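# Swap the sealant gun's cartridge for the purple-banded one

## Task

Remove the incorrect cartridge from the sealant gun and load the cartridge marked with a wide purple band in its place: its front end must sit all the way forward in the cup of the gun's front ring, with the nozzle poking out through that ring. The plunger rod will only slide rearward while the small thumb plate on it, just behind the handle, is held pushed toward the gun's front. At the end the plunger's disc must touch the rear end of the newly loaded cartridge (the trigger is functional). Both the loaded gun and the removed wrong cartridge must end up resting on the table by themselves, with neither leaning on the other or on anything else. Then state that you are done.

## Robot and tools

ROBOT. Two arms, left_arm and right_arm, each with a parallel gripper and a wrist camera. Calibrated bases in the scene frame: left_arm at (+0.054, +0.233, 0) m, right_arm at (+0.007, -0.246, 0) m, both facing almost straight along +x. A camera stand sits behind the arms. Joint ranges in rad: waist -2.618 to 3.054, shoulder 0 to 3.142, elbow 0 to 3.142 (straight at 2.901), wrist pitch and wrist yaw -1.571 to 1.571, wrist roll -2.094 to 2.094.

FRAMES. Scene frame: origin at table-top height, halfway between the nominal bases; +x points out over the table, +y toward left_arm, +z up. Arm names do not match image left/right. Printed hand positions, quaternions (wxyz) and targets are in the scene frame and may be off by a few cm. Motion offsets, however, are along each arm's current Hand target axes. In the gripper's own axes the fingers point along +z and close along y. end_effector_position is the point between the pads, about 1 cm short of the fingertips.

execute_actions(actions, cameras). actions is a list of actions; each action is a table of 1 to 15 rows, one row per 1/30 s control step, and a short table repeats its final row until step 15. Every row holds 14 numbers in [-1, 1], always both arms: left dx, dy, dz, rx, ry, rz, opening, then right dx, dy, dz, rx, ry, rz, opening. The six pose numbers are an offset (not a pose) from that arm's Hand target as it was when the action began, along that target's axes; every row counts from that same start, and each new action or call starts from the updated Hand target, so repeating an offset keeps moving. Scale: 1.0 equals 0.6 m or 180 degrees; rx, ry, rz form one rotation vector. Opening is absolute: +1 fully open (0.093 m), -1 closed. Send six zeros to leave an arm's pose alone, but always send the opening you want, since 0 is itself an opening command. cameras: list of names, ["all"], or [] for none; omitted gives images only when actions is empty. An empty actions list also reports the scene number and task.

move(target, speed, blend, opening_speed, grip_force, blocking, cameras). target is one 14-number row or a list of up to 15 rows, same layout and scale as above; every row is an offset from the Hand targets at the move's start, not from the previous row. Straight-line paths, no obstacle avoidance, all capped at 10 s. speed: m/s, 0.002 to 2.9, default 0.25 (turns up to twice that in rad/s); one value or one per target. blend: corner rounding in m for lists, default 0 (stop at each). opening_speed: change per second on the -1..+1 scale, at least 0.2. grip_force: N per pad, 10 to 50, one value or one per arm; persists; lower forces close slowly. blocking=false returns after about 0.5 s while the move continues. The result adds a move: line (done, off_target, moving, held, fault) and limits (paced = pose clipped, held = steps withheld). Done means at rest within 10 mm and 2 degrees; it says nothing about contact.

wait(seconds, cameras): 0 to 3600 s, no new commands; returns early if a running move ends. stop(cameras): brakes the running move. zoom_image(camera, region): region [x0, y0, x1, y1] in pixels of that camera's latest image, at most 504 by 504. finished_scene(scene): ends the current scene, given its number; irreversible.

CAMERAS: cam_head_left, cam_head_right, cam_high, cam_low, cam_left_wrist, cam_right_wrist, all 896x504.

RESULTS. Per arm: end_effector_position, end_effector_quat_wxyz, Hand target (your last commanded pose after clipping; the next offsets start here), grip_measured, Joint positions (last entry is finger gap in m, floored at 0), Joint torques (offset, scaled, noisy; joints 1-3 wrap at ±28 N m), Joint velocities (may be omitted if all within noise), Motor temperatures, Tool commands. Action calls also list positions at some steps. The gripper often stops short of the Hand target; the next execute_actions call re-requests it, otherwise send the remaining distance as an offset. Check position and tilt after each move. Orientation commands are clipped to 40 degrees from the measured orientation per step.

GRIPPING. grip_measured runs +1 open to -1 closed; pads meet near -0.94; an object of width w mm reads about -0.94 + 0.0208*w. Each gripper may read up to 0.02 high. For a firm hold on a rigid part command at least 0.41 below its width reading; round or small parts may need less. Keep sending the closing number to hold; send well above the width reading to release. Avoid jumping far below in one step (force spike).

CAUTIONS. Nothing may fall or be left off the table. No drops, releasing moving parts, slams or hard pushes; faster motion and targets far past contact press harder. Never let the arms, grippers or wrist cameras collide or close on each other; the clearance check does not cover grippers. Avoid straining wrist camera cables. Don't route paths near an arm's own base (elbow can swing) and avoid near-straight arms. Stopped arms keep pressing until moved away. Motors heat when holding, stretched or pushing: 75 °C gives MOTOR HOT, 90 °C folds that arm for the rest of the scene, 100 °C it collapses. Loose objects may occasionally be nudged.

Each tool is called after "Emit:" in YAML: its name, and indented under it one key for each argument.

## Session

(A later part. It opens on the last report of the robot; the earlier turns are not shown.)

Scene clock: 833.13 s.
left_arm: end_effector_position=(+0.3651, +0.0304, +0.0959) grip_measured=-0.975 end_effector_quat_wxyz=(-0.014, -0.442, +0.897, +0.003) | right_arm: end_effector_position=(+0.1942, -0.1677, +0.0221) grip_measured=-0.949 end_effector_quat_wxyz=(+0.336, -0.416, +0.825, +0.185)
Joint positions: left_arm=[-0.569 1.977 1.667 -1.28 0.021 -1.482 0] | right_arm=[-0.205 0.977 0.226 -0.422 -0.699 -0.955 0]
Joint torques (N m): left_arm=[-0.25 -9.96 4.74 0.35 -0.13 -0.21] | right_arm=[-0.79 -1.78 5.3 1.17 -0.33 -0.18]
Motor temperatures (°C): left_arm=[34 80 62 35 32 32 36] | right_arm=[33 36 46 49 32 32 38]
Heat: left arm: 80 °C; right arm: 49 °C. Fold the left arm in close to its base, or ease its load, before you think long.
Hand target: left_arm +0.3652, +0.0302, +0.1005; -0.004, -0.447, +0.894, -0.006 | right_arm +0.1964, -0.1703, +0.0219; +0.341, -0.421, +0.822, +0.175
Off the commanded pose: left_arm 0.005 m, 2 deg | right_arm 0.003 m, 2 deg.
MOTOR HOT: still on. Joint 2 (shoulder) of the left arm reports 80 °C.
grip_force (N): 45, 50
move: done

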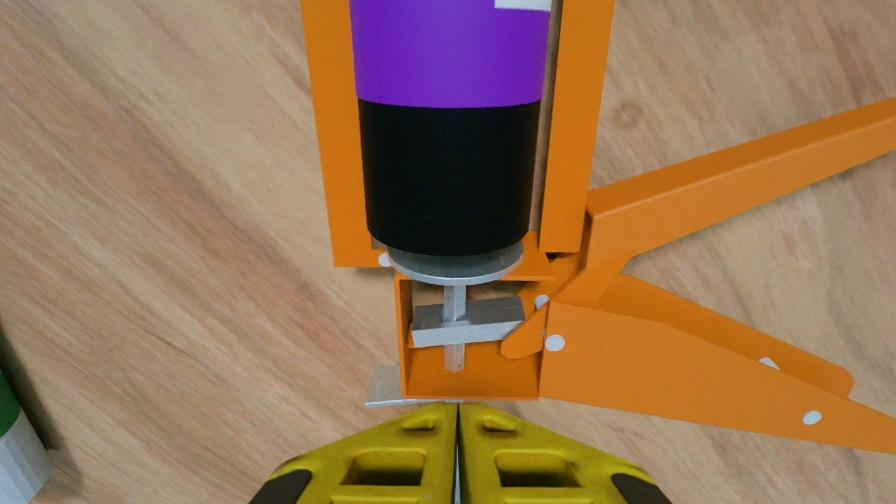

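Emit:
move:
  target:
    - [-0.135,-0.178,0.0,0,0,0,-1,0,0,0,0,0,0,-1]
    - [-0.135,-0.178,0.115,0,0,0,-1,0,0,0,0,0,0,-1]
    - [-0.018,-0.178,0.11,0,0,0,-1,0,0,0,0,0,0,-1]
    - [-0.135,-0.178,0.11,0,0,0,-1,0,0,0,0,0,0,-1]
    - [-0.018,-0.178,0.11,0,0,0,-1,0,0,0,0,0,0,-1]
  speed: [0.3,0.2,0.12,0.25,0.12]
  blend: [0.02,0.005,0,0.005,0]

Scene clock: 841.57 s.
left_arm: end_effector_position=(+0.4784, -0.0034, +0.0324) grip_measured=-0.975 end_effector_quat_wxyz=(+0.025, -0.460, +0.888, +0.006) | right_arm: end_effector_position=(+0.1940, -0.1676, +0.0221) grip_measured=-0.949 end_effector_quat_wxyz=(+0.336, -0.415, +0.825, +0.186)
Joint positions: left_arm=[-0.526 2.487 2.248 -1.315 -0.049 -1.48 0] | right_arm=[-0.205 0.977 0.226 -0.423 -0.7 -0.955 0]
Joint torques (N m): left_arm=[-3.23 -12.74 4.08 0.15 0.47 -0.17] | right_arm=[-0.79 -1.83 5.29 1.17 -0.34 -0.16]
Motor temperatures (°C): left_arm=[34 79 62 35 32 32 36] | right_arm=[33 36 46 48 32 32 38]
Heat: left arm: 79 °C; right arm: 48 °C. Fold the left arm in close to its base, or ease its load, before you think long.
Hand target: left_arm +0.4570, -0.0262, +0.0351; -0.004, -0.447, +0.894, -0.006 | right_arm +0.1964, -0.1703, +0.0220; +0.341, -0.421, +0.822, +0.175
Off the commanded pose: left_arm 0.031 m, 4 deg | right_arm 0.004 m, 2 deg.
MOTOR HOT: still on. Joint 2 (shoulder) of the left arm reports 79 °C.
grip_force (N): 45, 50
move: off_target (left_arm)

Emit:
move:
  target:
    - [0.01,0,0,0,0,0,-1,0,0,0,0,0,0,-1]
    - [-0.12,0,0,0,0,0,-1,0,0,0,0,0,0,-1]
    - [-0.12,0,-0.1,0,0,0,-1,0,0,0,0,0,0,-1]
    - [0.017,0.178,-0.11,0,0,0,-1,0,0,0,0,0,0,-1]
  speed: [0.1,0.2,0.25,0.3]
  blend: [0,0.005,0.015,0]
  cameras: ["cam_left_wrist"]

Emit:
zoom_image:
  camera: "cam_left_wrist"
  region: [320, 180, 600, 340]

Scene clock: 845.90 s.
left_arm: end_effector_position=(+0.3655, +0.0309, +0.0962) grip_measured=-0.975 end_effector_quat_wxyz=(-0.014, -0.442, +0.897, +0.003) | right_arm: end_effector_position=(+0.1942, -0.1677, +0.0221) grip_measured=-0.949 end_effector_quat_wxyz=(+0.336, -0.416, +0.825, +0.185)
Joint positions: left_arm=[-0.567 1.977 1.667 -1.28 0.021 -1.48 0] | right_arm=[-0.205 0.977 0.226 -0.422 -0.699 -0.955 0]
Joint torques (N m): left_arm=[-0.2 -9.96 4.72 0.32 -0.13 -0.19] | right_arm=[-0.79 -1.83 5.29 1.19 -0.32 -0.17]
Motor temperatures (°C): left_arm=[34 80 61 35 32 32 36] | right_arm=[33 36 46 48 32 32 38]
Heat: left arm: 80 °C; right arm: 48 °C. Fold the left arm in close to its base, or ease its load, before you think long.
Hand target: left_arm +0.3656, +0.0306, +0.1006; -0.004, -0.447, +0.894, -0.006 | right_arm +0.1965, -0.1703, +0.0220; +0.341, -0.421, +0.822, +0.175
Off the commanded pose: left_arm 0.004 m, 2 deg | right_arm 0.003 m, 1 deg.
MOTOR HOT: still on. Joint 2 (shoulder) of the left arm reports 80 °C.
grip_force (N): 45, 50
move: done

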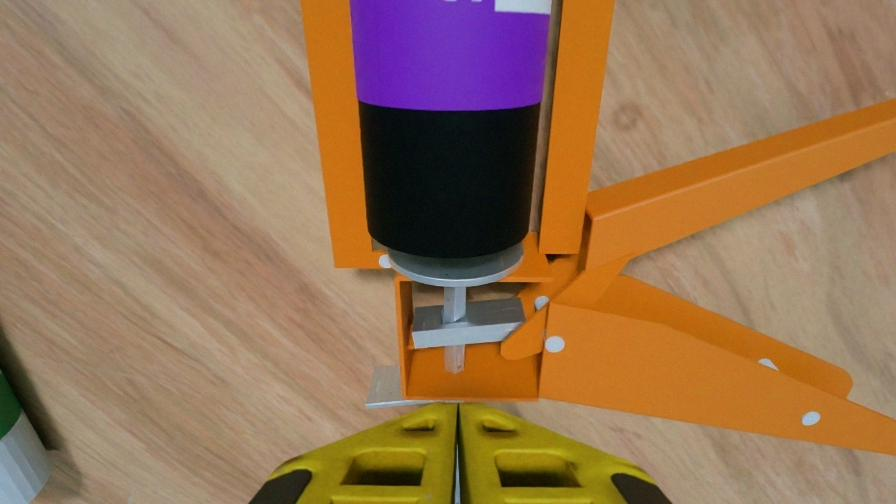

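Scaled by 1.800 from the camera's image (finer frame: 1280x720).

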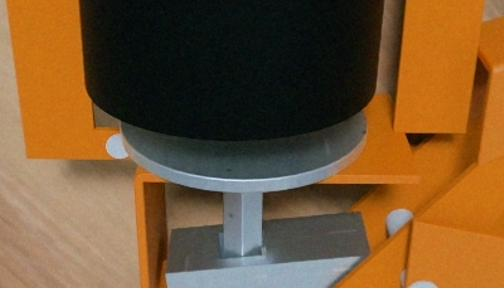

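Emit:
move:
  target:
    - [-0.188,-0.174,0.0,0,0,0,-1,0,0,0,0,0,0,-1]
    - [-0.188,-0.174,0.108,0,0,0,-1,0,0,0,0,0,0,-1]
    - [-0.018,-0.178,0.11,0,0,0,-1,0,0,0,0,0,0,-1]
    - [-0.188,-0.174,0.11,0,0,0,-1,0,0,0,0,0,0,-1]
    - [-0.188,-0.174,0.0,0,0,0,-1,0,0,0,0,0,0,-1]
  speed: [0.35,0.2,0.12,0.25,0.3]
  blend: [0.02,0,0,0.005,0]

Emit:
move:
  target: [0.188,0.174,0.0,0,0,0,-1,0,0,0,0,0,0,-1]
  speed: 0.35
  cameras: ["cam_left_wrist"]

Emit:
zoom_image:
  camera: "cam_left_wrist"
  region: [320, 180, 600, 340]

Scene clock: 861.83 s.
left_arm: end_effector_position=(+0.5184, +0.0625, +0.0951) grip_measured=-0.975 end_effector_quat_wxyz=(+0.021, -0.456, +0.889, -0.029) | right_arm: end_effector_position=(+0.1936, -0.1684, +0.0215) grip_measured=-0.949 end_effector_quat_wxyz=(+0.334, -0.414, +0.826, +0.185)
Joint positions: left_arm=[-0.35 2.526 2.571 -1.545 0.009 -1.296 0] | right_arm=[-0.208 0.977 0.226 -0.426 -0.697 -0.955 0]
Joint torques (N m): left_arm=[-0.54 -11.15 7.47 0.19 -0.02 0.09] | right_arm=[-0.58 -1.81 5.29 1.23 -0.36 -0.17]
Motor temperatures (°C): left_arm=[34 79 60 35 32 32 35] | right_arm=[33 36 46 48 32 32 38]
Heat: left arm: 79 °C; right arm: 48 °C. Fold the left arm in close to its base, or ease its load, before you think long.
Hand target: left_arm +0.5168, +0.0582, +0.0998; -0.004, -0.447, +0.894, -0.006 | right_arm +0.1964, -0.1704, +0.0220; +0.341, -0.421, +0.822, +0.175
Off the commanded pose: left_arm 0.007 m, 4 deg | right_arm 0.003 m, 2 deg.
MOTOR HOT: still on. Joint 2 (shoulder) of the left arm reports 79 °C.
joint sent to its limit (left arm) — joint 4 (wrist pitch), lower limit. The joint targets are off in orientation, not in position.
grip_force (N): 45, 50
move: off_target (left_arm)

Scene clock: 863.40 s.
left_arm: end_effector_position=(+0.3648, +0.0299, +0.0954) grip_measured=-0.975 end_effector_quat_wxyz=(-0.016, -0.441, +0.897, +0.003) | right_arm: end_effector_position=(+0.1936, -0.1684, +0.0215) grip_measured=-0.949 end_effector_quat_wxyz=(+0.334, -0.414, +0.826, +0.185)
Joint positions: left_arm=[-0.568 1.979 1.667 -1.28 0.025 -1.48 0] | right_arm=[-0.208 0.977 0.226 -0.426 -0.697 -0.955 0]
Joint torques (N m): left_arm=[-0.09 -10.09 4.77 0.32 -0.18 -0.18] | right_arm=[-0.58 -1.77 5.35 1.2 -0.36 -0.17]
Motor temperatures (°C): left_arm=[33 79 60 35 32 32 35] | right_arm=[33 36 46 48 32 32 38]
Heat: left arm: 79 °C; right arm: 48 °C. Fold the left arm in close to its base, or ease its load, before you think long.
Hand target: left_arm +0.3656, +0.0306, +0.1006; -0.004, -0.447, +0.894, -0.006 | right_arm +0.1964, -0.1704, +0.0220; +0.341, -0.421, +0.822, +0.175
Off the commanded pose: left_arm 0.005 m, 2 deg | right_arm 0.003 m, 2 deg.
MOTOR HOT: still on. Joint 2 (shoulder) of the left arm reports 79 °C.
grip_force (N): 45, 50
move: done

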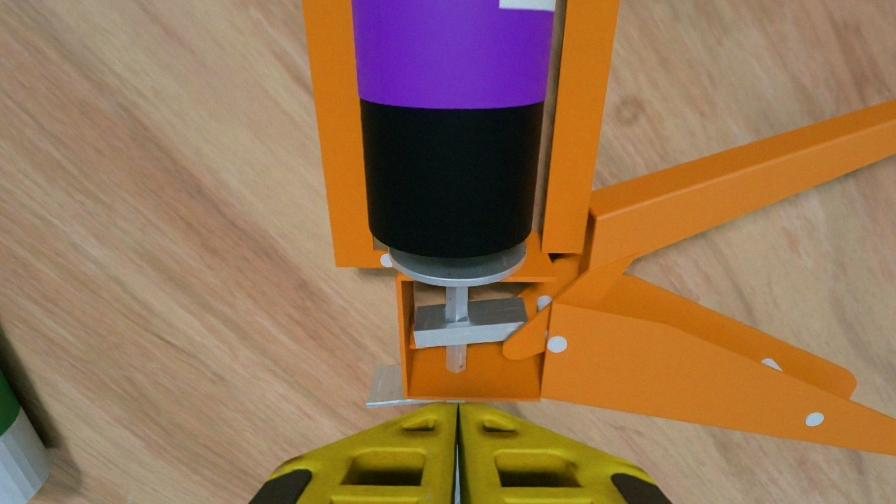

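Scaled by 1.800 from the camera's image (finer frame: 1280x720).

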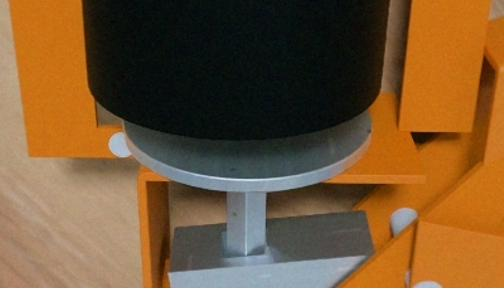

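Emit:
move:
  target:
    - [-0.188,-0.174,0.0,0,0,0,-1,0,0,0,0,0,0,-1]
    - [-0.188,-0.174,0.125,0,0,0,-1,0,0,0,0,0,0,-1]
  speed: [0.35,0.15]
  cameras: ["cam_left_wrist","cam_head_right"]

Emit:
zoom_image:
  camera: "cam_head_right"
  region: [400, 180, 580, 310]

Scene clock: 869.33 s.
left_arm: end_effector_position=(+0.5161, +0.0599, +0.0332) grip_measured=-0.975 end_effector_quat_wxyz=(-0.006, -0.456, +0.890, -0.010) | right_arm: end_effector_position=(+0.1936, -0.1684, +0.0215) grip_measured=-0.949 end_effector_quat_wxyz=(+0.334, -0.414, +0.826, +0.185)
Joint positions: left_arm=[-0.352 2.557 2.383 -1.389 0.023 -1.296 0] | right_arm=[-0.208 0.977 0.226 -0.426 -0.697 -0.955 0]
Joint torques (N m): left_arm=[-0.49 -10.45 5.63 0.42 -0.15 0.08] | right_arm=[-0.61 -1.81 5.26 1.2 -0.36 -0.2]
Motor temperatures (°C): left_arm=[33 78 60 35 32 32 35] | right_arm=[33 36 46 48 33 32 38]
Heat: left arm: 78 °C; right arm: 48 °C. Fold the left arm in close to its base, or ease its load, before you think long.
Hand target: left_arm +0.5166, +0.0573, +0.0249; -0.004, -0.447, +0.894, -0.006 | right_arm +0.1964, -0.1704, +0.0220; +0.341, -0.421, +0.822, +0.175
Off the commanded pose: left_arm 0.009 m, 1 deg | right_arm 0.003 m, 2 deg.
MOTOR HOT: still on. Joint 2 (shoulder) of the left arm reports 78 °C.
grip_force (N): 45, 50
move: done
Images, in order (width x height): cam_head_right 896x504, cam_left_wrist 896x504.

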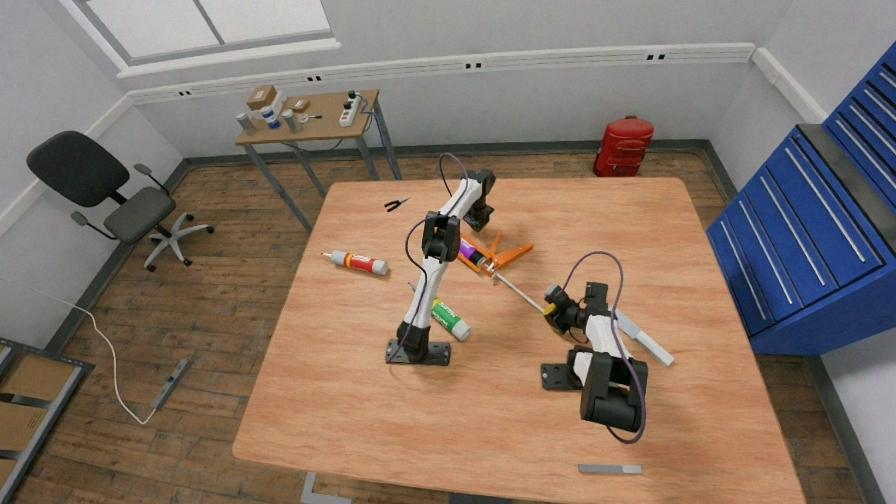

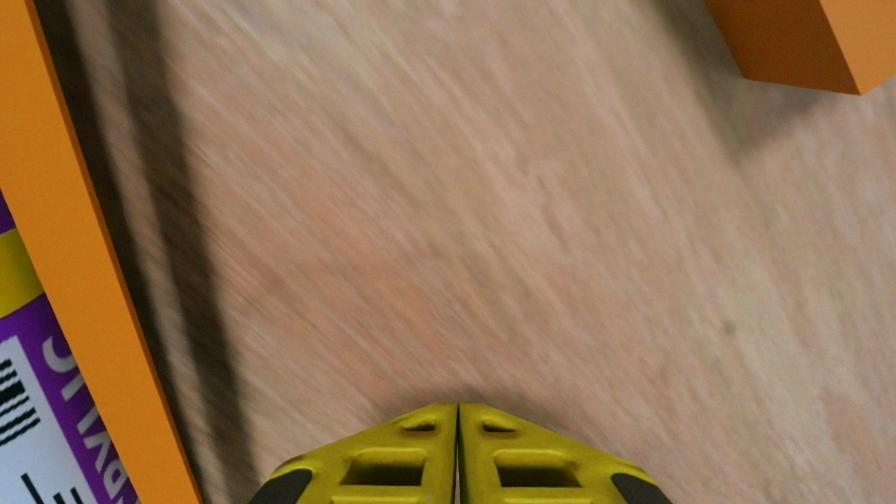

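Scaled by 2.800 from the camera's image (finer frame: 1280x720).

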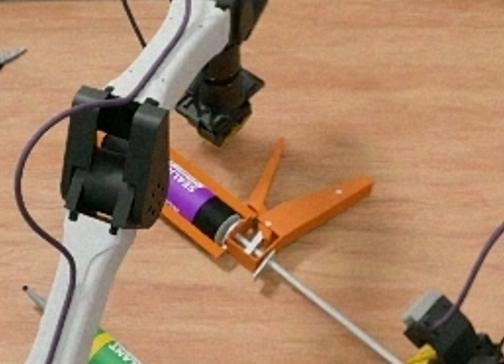

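Emit:
move:
  target:
    - [0.1,0.0,0.0,0,0,0,-1,0,0,0,0,0,0,-1]
  speed: 0.12
  cameras: ["cam_head_right"]

Emit:
zoom_image:
  camera: "cam_head_right"
  region: [400, 180, 580, 310]

Scene clock: 872.30 s.
left_arm: end_effector_position=(+0.4805, +0.0144, +0.0138) grip_measured=-0.975 end_effector_quat_wxyz=(-0.013, -0.444, +0.896, +0.008) | right_arm: end_effector_position=(+0.1936, -0.1684, +0.0215) grip_measured=-0.949 end_effector_quat_wxyz=(+0.334, -0.414, +0.826, +0.185)
Joint positions: left_arm=[-0.471 2.519 2.233 -1.314 0.012 -1.389 0] | right_arm=[-0.208 0.977 0.226 -0.426 -0.697 -0.955 0]
Joint torques (N m): left_arm=[-0.68 -13.87 4.53 0.29 -0.05 -0.14] | right_arm=[-0.59 -1.78 5.3 1.21 -0.35 -0.17]
Motor temperatures (°C): left_arm=[33 78 60 35 32 32 35] | right_arm=[33 36 46 48 33 32 38]
Heat: left arm: 78 °C; right arm: 48 °C. Fold the left arm in close to its base, or ease its load, before you think long.
Hand target: left_arm +0.4806, +0.0091, +0.0255; -0.004, -0.447, +0.894, -0.006 | right_arm +0.1964, -0.1704, +0.0220; +0.341, -0.421, +0.822, +0.175
Off the commanded pose: left_arm 0.013 m, 2 deg | right_arm 0.003 m, 2 deg.
MOTOR HOT: still on. Joint 2 (shoulder) of the left arm reports 78 °C.
grip_force (N): 45, 50
move: off_target (left_arm)

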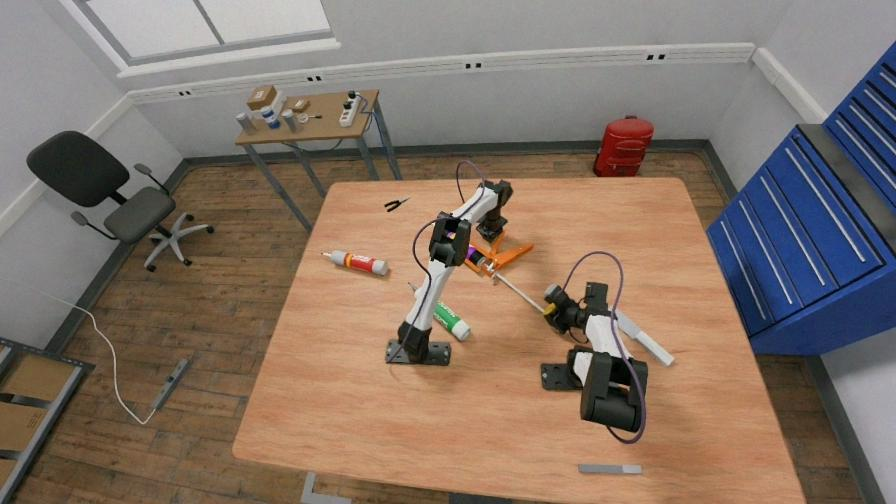

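Scaled by 2.800 from the camera's image (finer frame: 1280x720).

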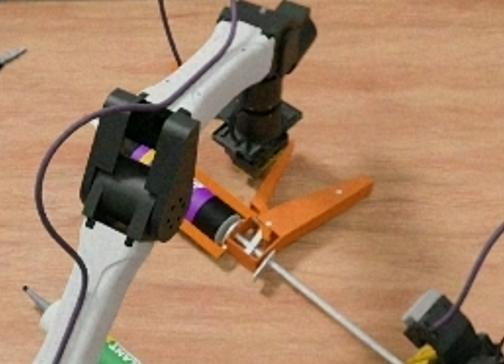

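Emit:
move:
  target:
    - [0.07,0.0,-0.015,0,0,0,-1,0,0,0,0,0,0,-1]
  speed: 0.12
  cameras: ["cam_head_right"]

Emit:
zoom_image:
  camera: "cam_head_right"
  region: [400, 180, 580, 310]

Scene clock: 874.50 s.
left_arm: end_effector_position=(+0.4738, +0.0045, +0.0205) grip_measured=-0.975 end_effector_quat_wxyz=(+0.019, -0.463, +0.886, +0.022) | right_arm: end_effector_position=(+0.1920, -0.1680, +0.0210) grip_measured=-0.949 end_effector_quat_wxyz=(+0.331, -0.413, +0.827, +0.188)
Joint positions: left_arm=[-0.519 2.49 2.207 -1.304 -0.055 -1.481 0] | right_arm=[-0.208 0.977 0.226 -0.435 -0.698 -0.955 0]
Joint torques (N m): left_arm=[-3.69 -14.22 4.86 0.1 0.53 -0.1] | right_arm=[-0.58 -1.85 5.31 1.28 -0.34 -0.17]
Motor temperatures (°C): left_arm=[33 79 60 35 32 32 35] | right_arm=[33 36 46 48 33 32 38]
Heat: left arm: 79 °C; right arm: 48 °C. Fold the left arm in close to its base, or ease its load, before you think long.
Hand target: left_arm +0.4554, -0.0243, +0.0351; -0.004, -0.447, +0.894, -0.006 | right_arm +0.1965, -0.1703, +0.0220; +0.341, -0.421, +0.822, +0.175
Off the commanded pose: left_arm 0.037 m, 5 deg | right_arm 0.005 m, 2 deg.
MOTOR HOT: still on. Joint 2 (shoulder) of the left arm reports 79 °C.
grip_force (N): 45, 50
move: off_target (left_arm)

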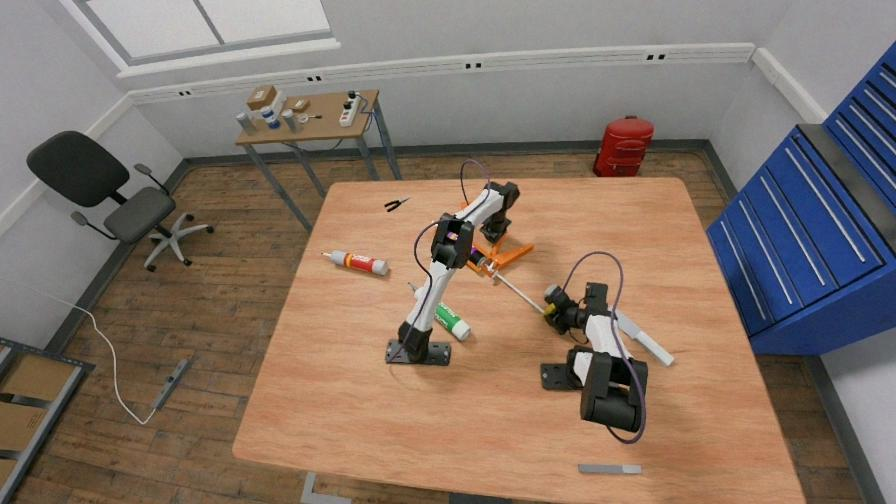

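Scaled by 2.800 from the camera's image (finer frame: 1280x720).

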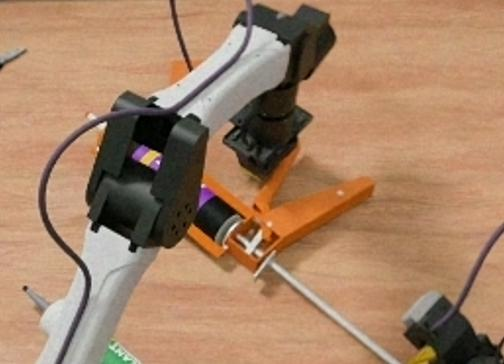

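Emit:
move:
  target:
    - [0.07,0.0,0.01,0,0,0,-1,0,0,0,0,0,0,-1]
  speed: 0.12
  cameras: ["cam_head_right"]

Emit:
zoom_image:
  camera: "cam_head_right"
  region: [400, 180, 580, 310]

Scene clock: 877.90 s.
left_arm: end_effector_position=(+0.4654, -0.0176, +0.0208) grip_measured=-0.975 end_effector_quat_wxyz=(+0.050, -0.460, +0.886, +0.024) | right_arm: end_effector_position=(+0.1881, -0.1688, +0.0186) grip_measured=-0.949 end_effector_quat_wxyz=(+0.321, -0.410, +0.832, +0.189)
Joint positions: left_arm=[-0.587 2.477 2.18 -1.267 -0.111 -1.542 0] | right_arm=[-0.208 0.973 0.226 -0.458 -0.687 -0.955 0]
Joint torques (N m): left_arm=[-5.2 -13.55 4.72 0 0.99 -0.32] | right_arm=[-0.73 -1.83 5.38 1.38 -0.49 -0.22]
Motor temperatures (°C): left_arm=[34 81 59 35 32 32 35] | right_arm=[33 36 46 48 33 32 38]
Heat: left arm: 81 °C; right arm: 48 °C. Fold the left arm in close to its base, or ease its load, before you think long.
Hand target: left_arm +0.4303, -0.0579, +0.0297; -0.004, -0.447, +0.894, -0.006 | right_arm +0.1965, -0.1704, +0.0220; +0.341, -0.421, +0.822, +0.175
Off the commanded pose: left_arm 0.054 m, 7 deg | right_arm 0.009 m, 3 deg.
MOTOR HOT: still on. Joint 2 (shoulder) of the left arm reports 81 °C.
grip_force (N): 45, 50
move: off_target (left_arm)

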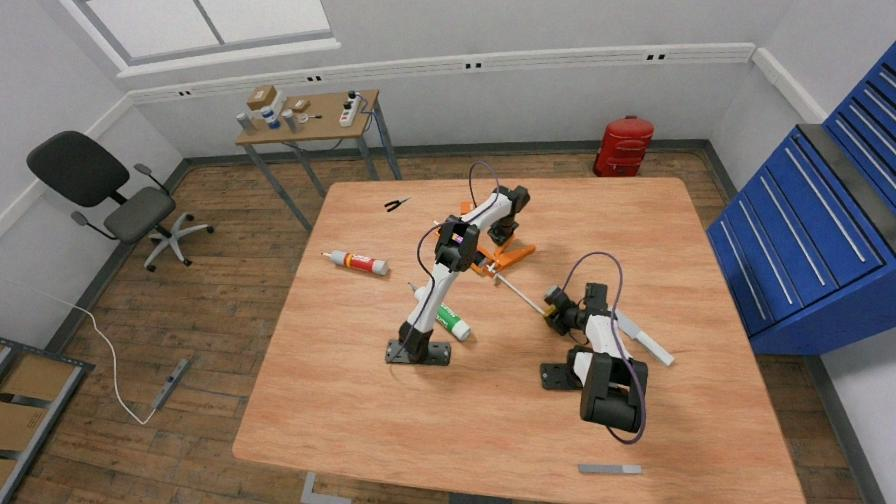

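Scaled by 2.800 from the camera's image (finer frame: 1280x720).

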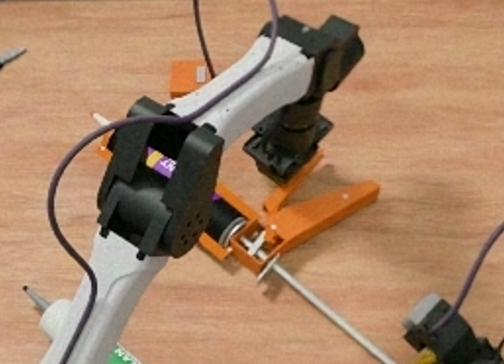

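Emit:
move:
  target:
    - [0.05,0.0,0.01,0,0,0,-1,0,0,0,0,0,0,-1]
  speed: 0.12
  cameras: ["cam_head_right"]

Emit:
zoom_image:
  camera: "cam_head_right"
  region: [400, 180, 580, 310]

Scene clock: 880.23 s.
left_arm: end_effector_position=(+0.4550, -0.0438, +0.0214) grip_measured=-0.975 end_effector_quat_wxyz=(+0.065, -0.460, +0.885, +0.014) | right_arm: end_effector_position=(+0.1869, -0.1689, +0.0179) grip_measured=-0.949 end_effector_quat_wxyz=(+0.319, -0.409, +0.834, +0.190)
Joint positions: left_arm=[-0.65 2.477 2.18 -1.245 -0.13 -1.605 0] | right_arm=[-0.208 0.973 0.226 -0.465 -0.685 -0.955 0]
Joint torques (N m): left_arm=[-5.23 -12.97 4.45 -0.02 1.13 -0.37] | right_arm=[-0.72 -1.96 5.39 1.43 -0.51 -0.21]
Motor temperatures (°C): left_arm=[34 81 59 35 32 32 35] | right_arm=[33 36 46 48 33 32 38]
Heat: left arm: 81 °C; right arm: 48 °C. Fold the left arm in close to its base, or ease its load, before you think long.
Hand target: left_arm +0.4122, -0.0821, +0.0241; -0.004, -0.447, +0.895, -0.006 | right_arm +0.1965, -0.1704, +0.0220; +0.341, -0.421, +0.822, +0.174
Off the commanded pose: left_arm 0.057 m, 8 deg | right_arm 0.010 m, 4 deg.
MOTOR HOT: still on. Joint 2 (shoulder) of the left arm reports 81 °C.
grip_force (N): 45, 50
move: off_target (left_arm)

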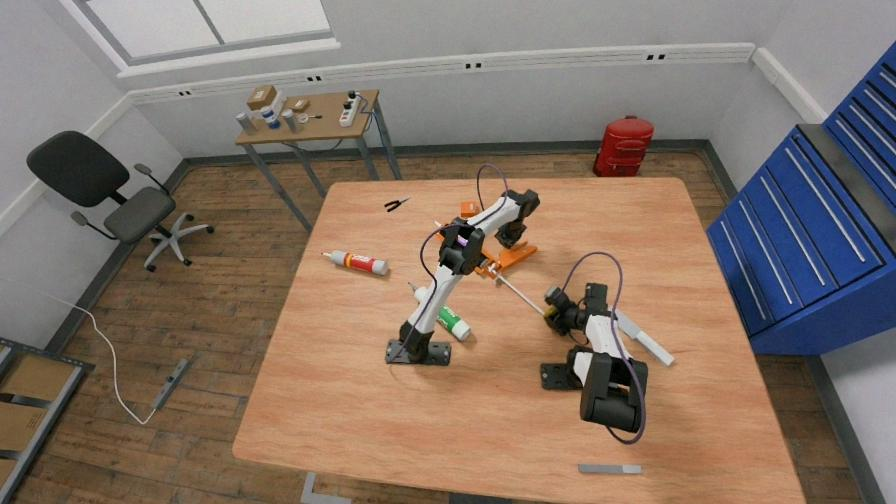

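Scaled by 2.800 from the camera's image (finer frame: 1280x720).

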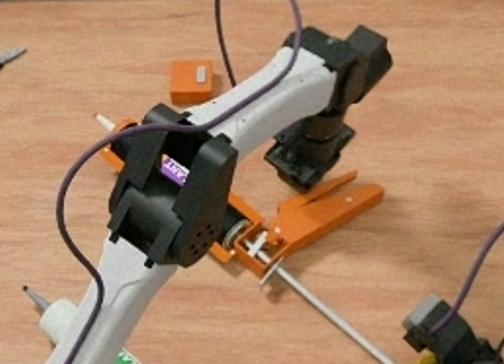

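Emit:
move:
  target:
    - [-0.27,0.0,0.0,0,0,0,-1,0,0,0,0,0,0,-1]
    - [-0.27,0.0,-0.12,0,0,0,-1,0,0,0,0,0,0,-1]
    - [-0.102,0.174,-0.1275,0,0,0,-1,0,0,0,0,0,0,-1]
  speed: [0.2,0.3,0.35]
  blend: [0.01,0.02,0]
  cameras: ["cam_left_wrist"]

Emit:
zoom_image:
  camera: "cam_left_wrist"
  region: [320, 180, 600, 340]

Scene clock: 884.63 s.
left_arm: end_effector_position=(+0.3648, +0.0298, +0.0947) grip_measured=-0.975 end_effector_quat_wxyz=(-0.015, -0.441, +0.897, +0.002) | right_arm: end_effector_position=(+0.1919, -0.1707, +0.0200) grip_measured=-0.949 end_effector_quat_wxyz=(+0.329, -0.412, +0.831, +0.180)
Joint positions: left_arm=[-0.569 1.977 1.662 -1.274 0.024 -1.48 0] | right_arm=[-0.212 0.97 0.226 -0.442 -0.683 -0.957 0]
Joint torques (N m): left_arm=[0.28 -9.96 4.78 0.36 -0.16 -0.2] | right_arm=[-0.18 -1.24 5.24 1.32 -0.53 -0.16]
Motor temperatures (°C): left_arm=[34 81 59 35 32 32 35] | right_arm=[33 36 46 48 33 32 38]
Heat: left arm: 81 °C; right arm: 48 °C. Fold the left arm in close to its base, or ease its load, before you think long.
Hand target: left_arm +0.3656, +0.0306, +0.0991; -0.004, -0.447, +0.894, -0.006 | right_arm +0.1964, -0.1703, +0.0220; +0.341, -0.421, +0.822, +0.175
Off the commanded pose: left_arm 0.005 m, 2 deg | right_arm 0.005 m, 2 deg.
MOTOR HOT: still on. Joint 2 (shoulder) of the left arm reports 81 °C.
grip_force (N): 45, 50
move: done

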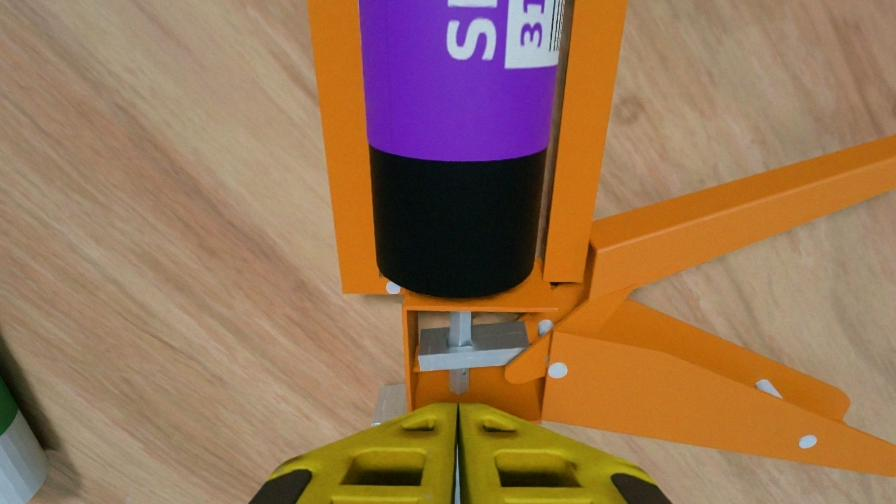

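Scaled by 1.800 from the camera's image (finer frame: 1280x720).

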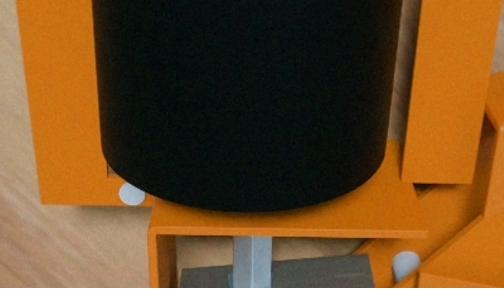

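Emit:
move:
  target:
    - [-0.188,-0.174,0.0,0,0,0,-1,0,0,0,0,0,0,-1]
    - [-0.188,-0.174,0.118,0,0,0,-1,0,0,0,0,0,0,-1]
    - [0.12,-0.174,0.125,0,0,0,-1,0,0,0,0,0,0,-1]
  speed: [0.35,0.2,0.13]
  blend: [0.02,0,0]
  cameras: ["cam_head_right"]

Emit:
zoom_image:
  camera: "cam_head_right"
  region: [400, 180, 580, 310]

Scene clock: 898.27 s.
left_arm: end_effector_position=(+0.4583, -0.0282, +0.0182) grip_measured=-0.975 end_effector_quat_wxyz=(+0.083, -0.469, +0.879, +0.037) | right_arm: end_effector_position=(+0.1806, -0.1720, +0.0150) grip_measured=-0.949 end_effector_quat_wxyz=(+0.304, -0.402, +0.843, +0.189)
Joint positions: left_arm=[-0.638 2.476 2.162 -1.252 -0.183 -1.616 0] | right_arm=[-0.22 0.959 0.226 -0.511 -0.668 -0.959 0]
Joint torques (N m): left_arm=[-7.8 -13.26 5.67 -0.1 1.57 -0.48] | right_arm=[-0.24 -1.7 5.65 1.64 -0.73 -0.28]
Motor temperatures (°C): left_arm=[34 79 58 35 32 32 35] | right_arm=[33 36 46 48 33 32 38]
Heat: left arm: 79 °C; right arm: 48 °C. Fold the left arm in close to its base, or ease its load, before you think long.
Hand target: left_arm +0.4057, -0.0906, +0.0256; -0.004, -0.447, +0.894, -0.006 | right_arm +0.1965, -0.1704, +0.0220; +0.341, -0.421, +0.822, +0.175
Off the commanded pose: left_arm 0.082 m, 12 deg | right_arm 0.017 m, 6 deg.
MOTOR HOT: still on. Joint 2 (shoulder) of the left arm reports 79 °C.
grip_force (N): 45, 50
move: off_target (left_arm)

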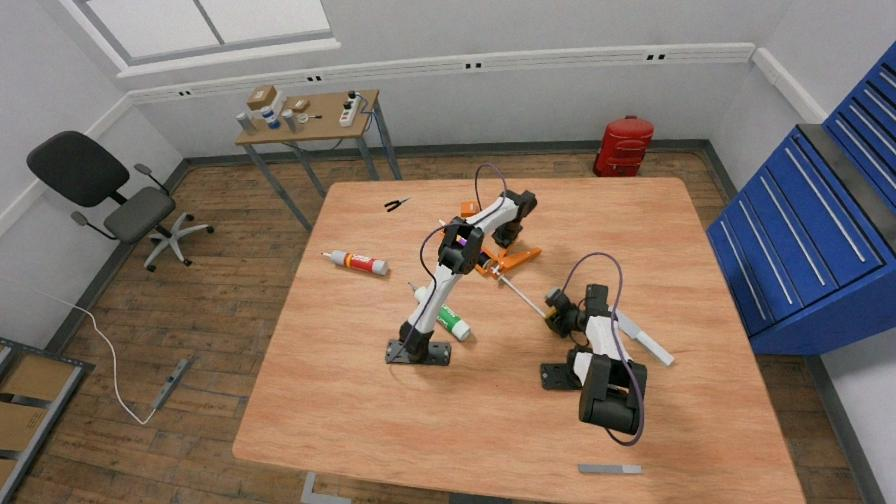

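Scaled by 2.800 from the camera's image (finer frame: 1280x720).

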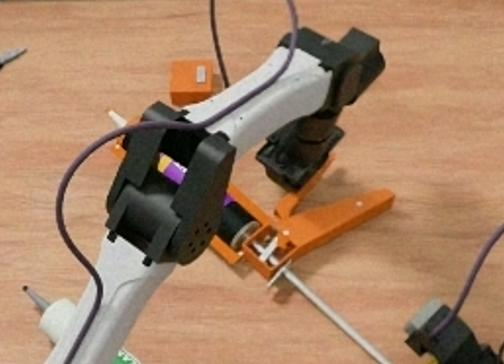

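Emit:
move:
  target:
    - [-0.28,0.0,0.0,0,0,0,-1,0,0,0,0,0,0,-1]
    - [-0.28,0.0,-0.12,0,0,0,-1,0,0,0,0,0,0,-1]
    - [-0.12,0.1,-0.14,0,0,0.3,-1,0,0,0,0,0,0,-1]
  speed: [0.15,0.3,0.35]
  blend: [0.01,0.02,0]
  cameras: ["cam_left_wrist","cam_head_right"]

Emit:
zoom_image:
  camera: "cam_head_right"
  region: [420, 210, 540, 300]

Scene clock: 904.07 s.
left_arm: end_effector_position=(+0.4016, +0.0065, +0.0985) grip_measured=-0.975 end_effector_quat_wxyz=(-0.015, -0.001, +1.000, +0.005) | right_arm: end_effector_position=(+0.1913, -0.1744, +0.0184) grip_measured=-0.949 end_effector_quat_wxyz=(+0.324, -0.409, +0.835, +0.172)
Joint positions: left_arm=[-0.575 2.177 1.977 -1.402 0.009 -0.575 0] | right_arm=[-0.22 0.963 0.226 -0.453 -0.665 -0.961 0]
Joint torques (N m): left_arm=[-0.18 -12.08 4.78 0.33 -0.01 0.11] | right_arm=[0.42 -0.73 5.38 1.4 -0.73 -0.14]
Motor temperatures (°C): left_arm=[34 82 58 34 33 32 35] | right_arm=[33 36 46 48 33 32 38]
Heat: left arm: 82 °C; right arm: 48 °C. Fold the left arm in close to its base, or ease its load, before you think long.
Hand target: left_arm +0.4011, +0.0041, +0.1084; -0.001, +0.008, +1.000, -0.007 | right_arm +0.1964, -0.1704, +0.0220; +0.341, -0.421, +0.822, +0.175
Off the commanded pose: left_arm 0.010 m, 2 deg | right_arm 0.008 m, 3 deg.
MOTOR HOT: still on. Joint 2 (shoulder) of the left arm reports 82 °C.
grip_force (N): 45, 50
move: done
Images, in order (width x height): cam_head_right 896x504, cam_left_wrist 896x504.

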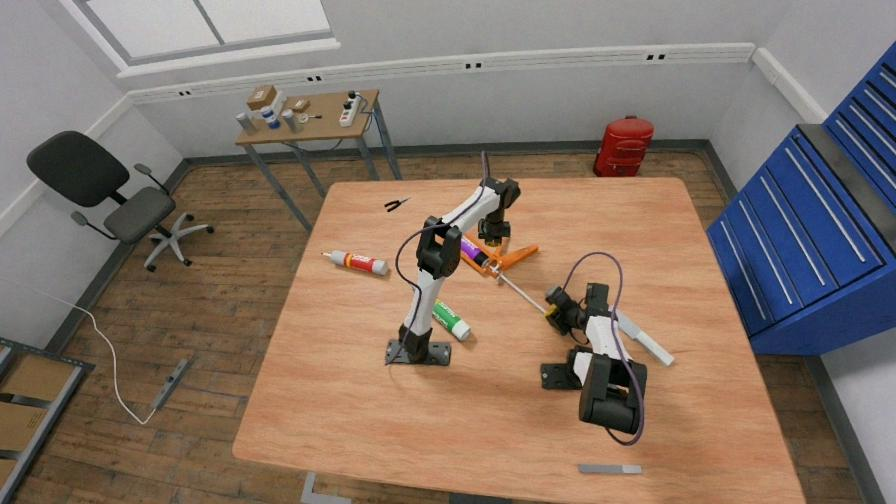

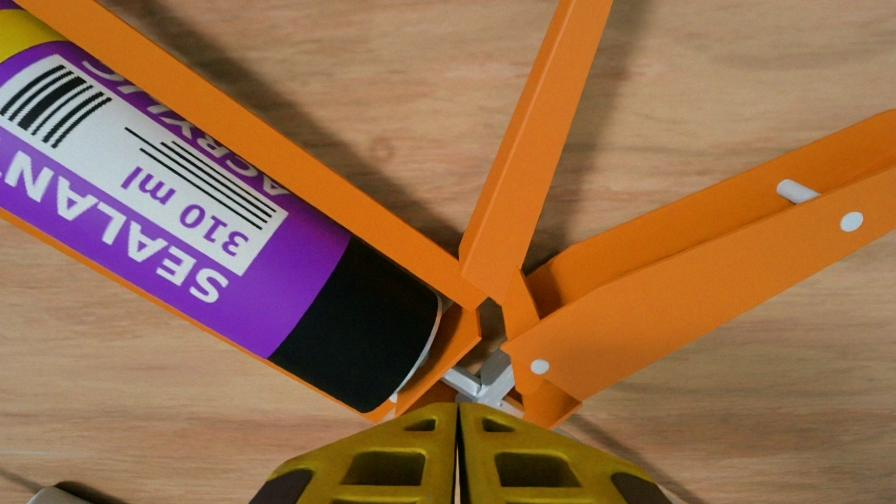

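Scaled by 4.200 from the camera's image (finer frame: 1280x720).

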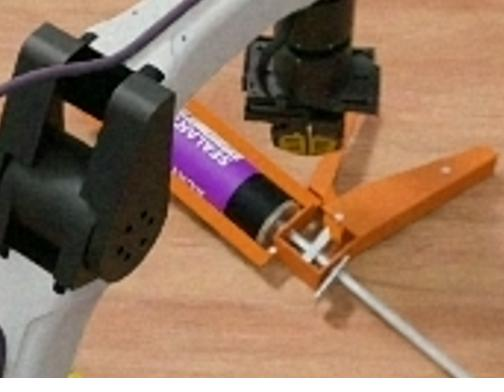

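Emit:
zoom_image:
  camera: "cam_left_wrist"
  region: [330, 260, 530, 420]

Scaled by 2.520 from the camera's image (finer frame: 1280x720).

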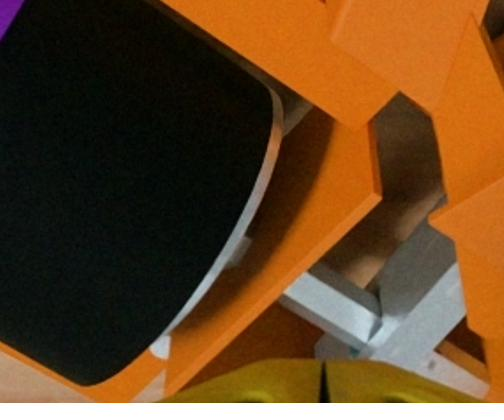

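Emit:
move:
  target:
    - [0.0,0.0,-0.05,0,0,0,-1,0.0117,0,-0.003,0,0,0,-1]
    - [0.0,0.0,-0.1,0,0,0,-1,0.0117,0,-0.003,0,0,0,-0.1]
    - [0.16,-0.28,-0.2,0,0,0,-1,-0.106,0,-0.121,0,0,0,-0.1]
  speed: [0.1,0.15,0.25]
  opening_speed: 1.0
  cameras: ["cam_high","cam_right_wrist"]

Emit:
zoom_image:
  camera: "cam_high"
  region: [350, 220, 490, 360]

Scene clock: 914.40 s.
left_arm: end_effector_position=(+0.2999, -0.1606, +0.2293) grip_measured=-0.975 end_effector_quat_wxyz=(+0.084, +0.017, +0.987, -0.136) | right_arm: end_effector_position=(+0.1849, -0.1729, +0.1050) grip_measured=-0.102 end_effector_quat_wxyz=(+0.322, -0.414, +0.830, +0.187)
Joint positions: left_arm=[-1.01 2.178 2.475 -1.547 0.009 -0.974 0] | right_arm=[-0.247 0.82 0.54 -0.957 -0.701 -1.014 0.04]
Joint torques (N m): left_arm=[0.55 -8.1 7.8 0.72 -0.06 -0.1] | right_arm=[-1.32 -1.16 8.9 0.94 -0.54 -0.11]
Motor temperatures (°C): left_arm=[34 83 58 35 32 32 35] | right_arm=[33 36 46 48 33 32 37]
Heat: left arm: 83 °C; right arm: 48 °C. Fold the left arm in close to its base, or ease its load, before you think long.
Hand target: left_arm +0.3028, -0.1607, +0.2309; -0.001, +0.008, +1.000, -0.007 | right_arm +0.1926, -0.1755, +0.1183; +0.341, -0.421, +0.822, +0.175
Off the commanded pose: left_arm 0.003 m, 18 deg | right_arm 0.016 m, 3 deg.
MOTOR HOT: still on. Joint 2 (shoulder) of the left arm reports 83 °C.
joint sent to its limit (left arm) — joint 4 (wrist pitch), lower limit. The joint targets are off in orientation, not in position.
grip_force (N): 45, 50
move: off_target (left_arm, right_arm)

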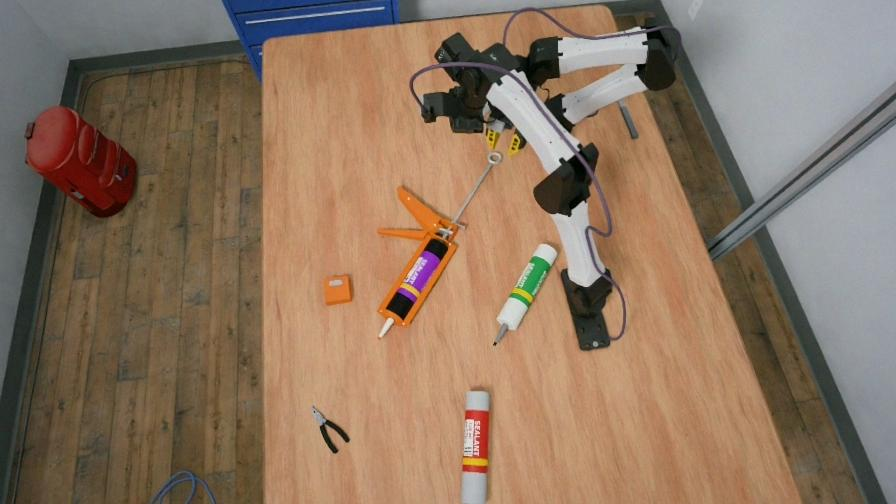

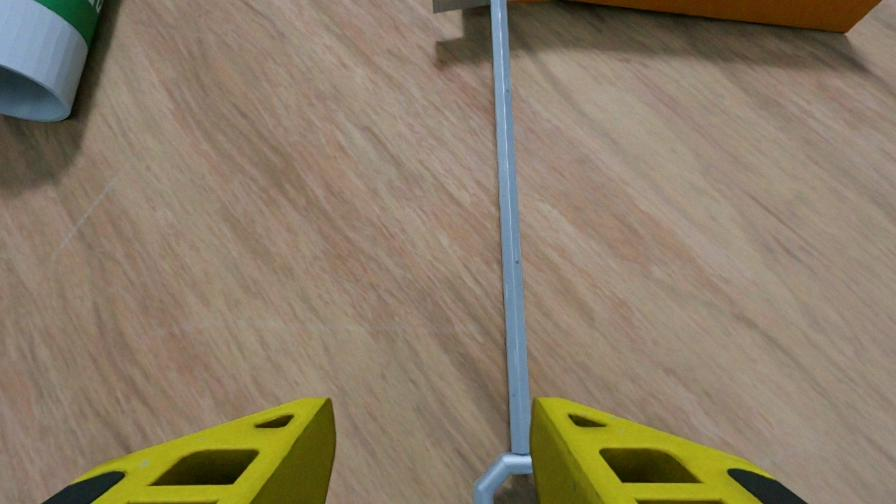

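Scaled by 3.600 from the camera's image (finer frame: 1280x720).

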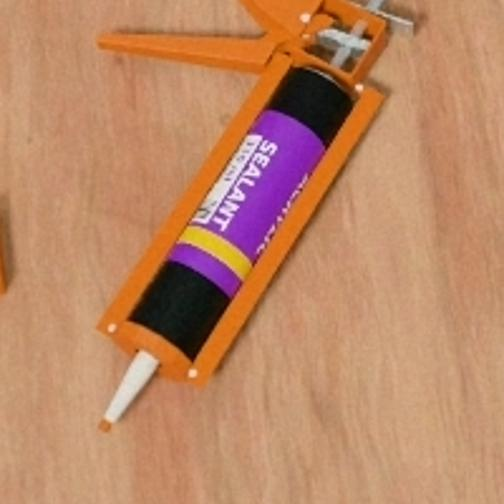

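Emit:
move:
  target: [0.08,0.55,0.0,0,0,0,-1,-0.05,0,-0.05,0,0,0,-0.1]
  speed: 0.25
  cameras: ["cam_high"]

Emit:
zoom_image:
  camera: "cam_high"
  region: [350, 130, 570, 360]

Scene clock: 919.27 s.
left_arm: end_effector_position=(+0.2642, +0.1650, +0.2283) grip_measured=-0.975 end_effector_quat_wxyz=(+0.085, +0.003, +0.996, -0.038) | right_arm: end_effector_position=(+0.1866, -0.1738, +0.1492) grip_measured=-0.102 end_effector_quat_wxyz=(+0.326, -0.415, +0.829, +0.184)
Joint positions: left_arm=[-0.294 1.281 1.449 -1.552 0.025 -0.287 0] | right_arm=[-0.251 0.828 0.716 -1.116 -0.701 -1.016 0.04]
Joint torques (N m): left_arm=[0.87 -3.67 4.62 0.6 -0.11 0.11] | right_arm=[-1.16 -0.35 8.73 1.01 -0.53 -0.14]
Motor temperatures (°C): left_arm=[34 81 59 35 32 32 35] | right_arm=[33 36 47 48 33 32 37]
Heat: left arm: 81 °C; right arm: 48 °C. Fold the left arm in close to its base, or ease its load, before you think long.
Hand target: left_arm +0.2600, +0.1700, +0.2264; -0.001, +0.008, +1.000, -0.007 | right_arm +0.1926, -0.1756, +0.1607; +0.341, -0.421, +0.822, +0.175
Off the commanded pose: left_arm 0.007 m, 11 deg | right_arm 0.013 m, 2 deg.
MOTOR HOT: still on. Joint 2 (shoulder) of the left arm reports 81 °C.
joint sent to its limit (left arm) — joint 4 (wrist pitch), lower limit. The joint targets are off in orientation, not in position.
grip_force (N): 45, 50
move: off_target (left_arm, right_arm)

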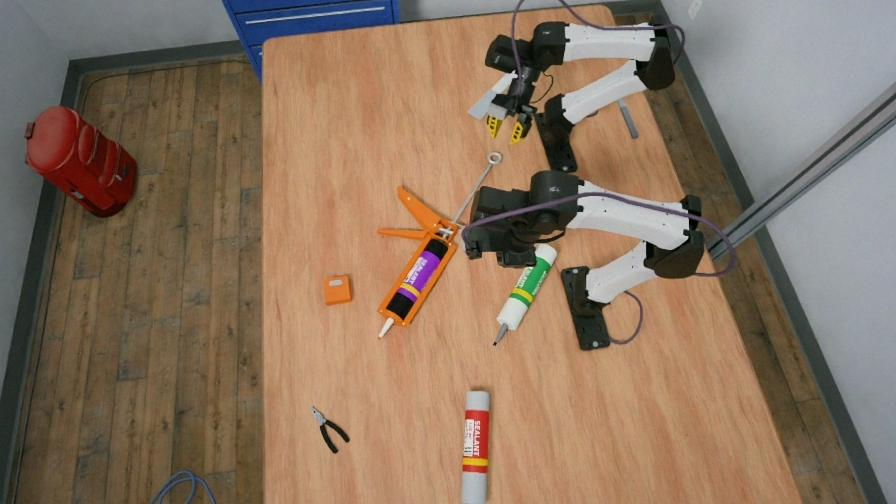

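Scaled by 2.191 from the camera's image (finer frame: 1280x720).

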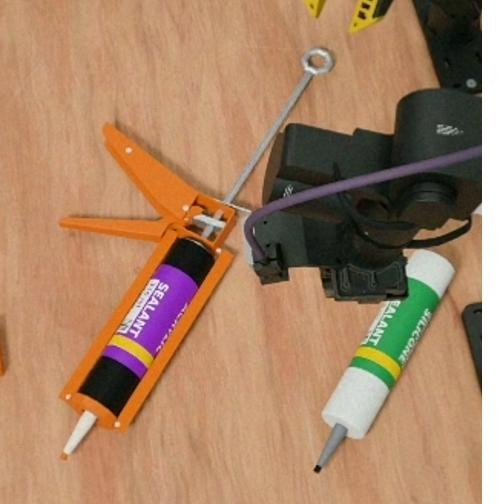

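Emit:
zoom_image:
  camera: "cam_high"
  region: [370, 225, 470, 345]

Scaled by 4.200 from the camera's image (finer frame: 1280x720).

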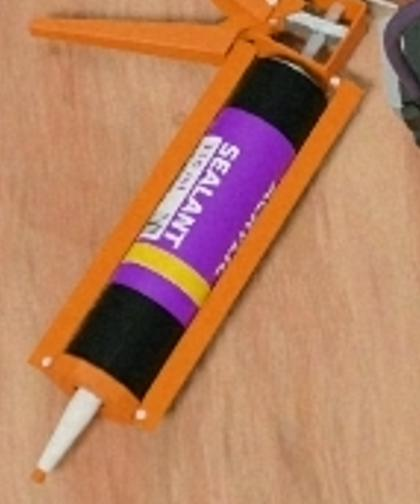

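Emit:
finished_scene:
  scene: 2

The scene is finished: the task was done.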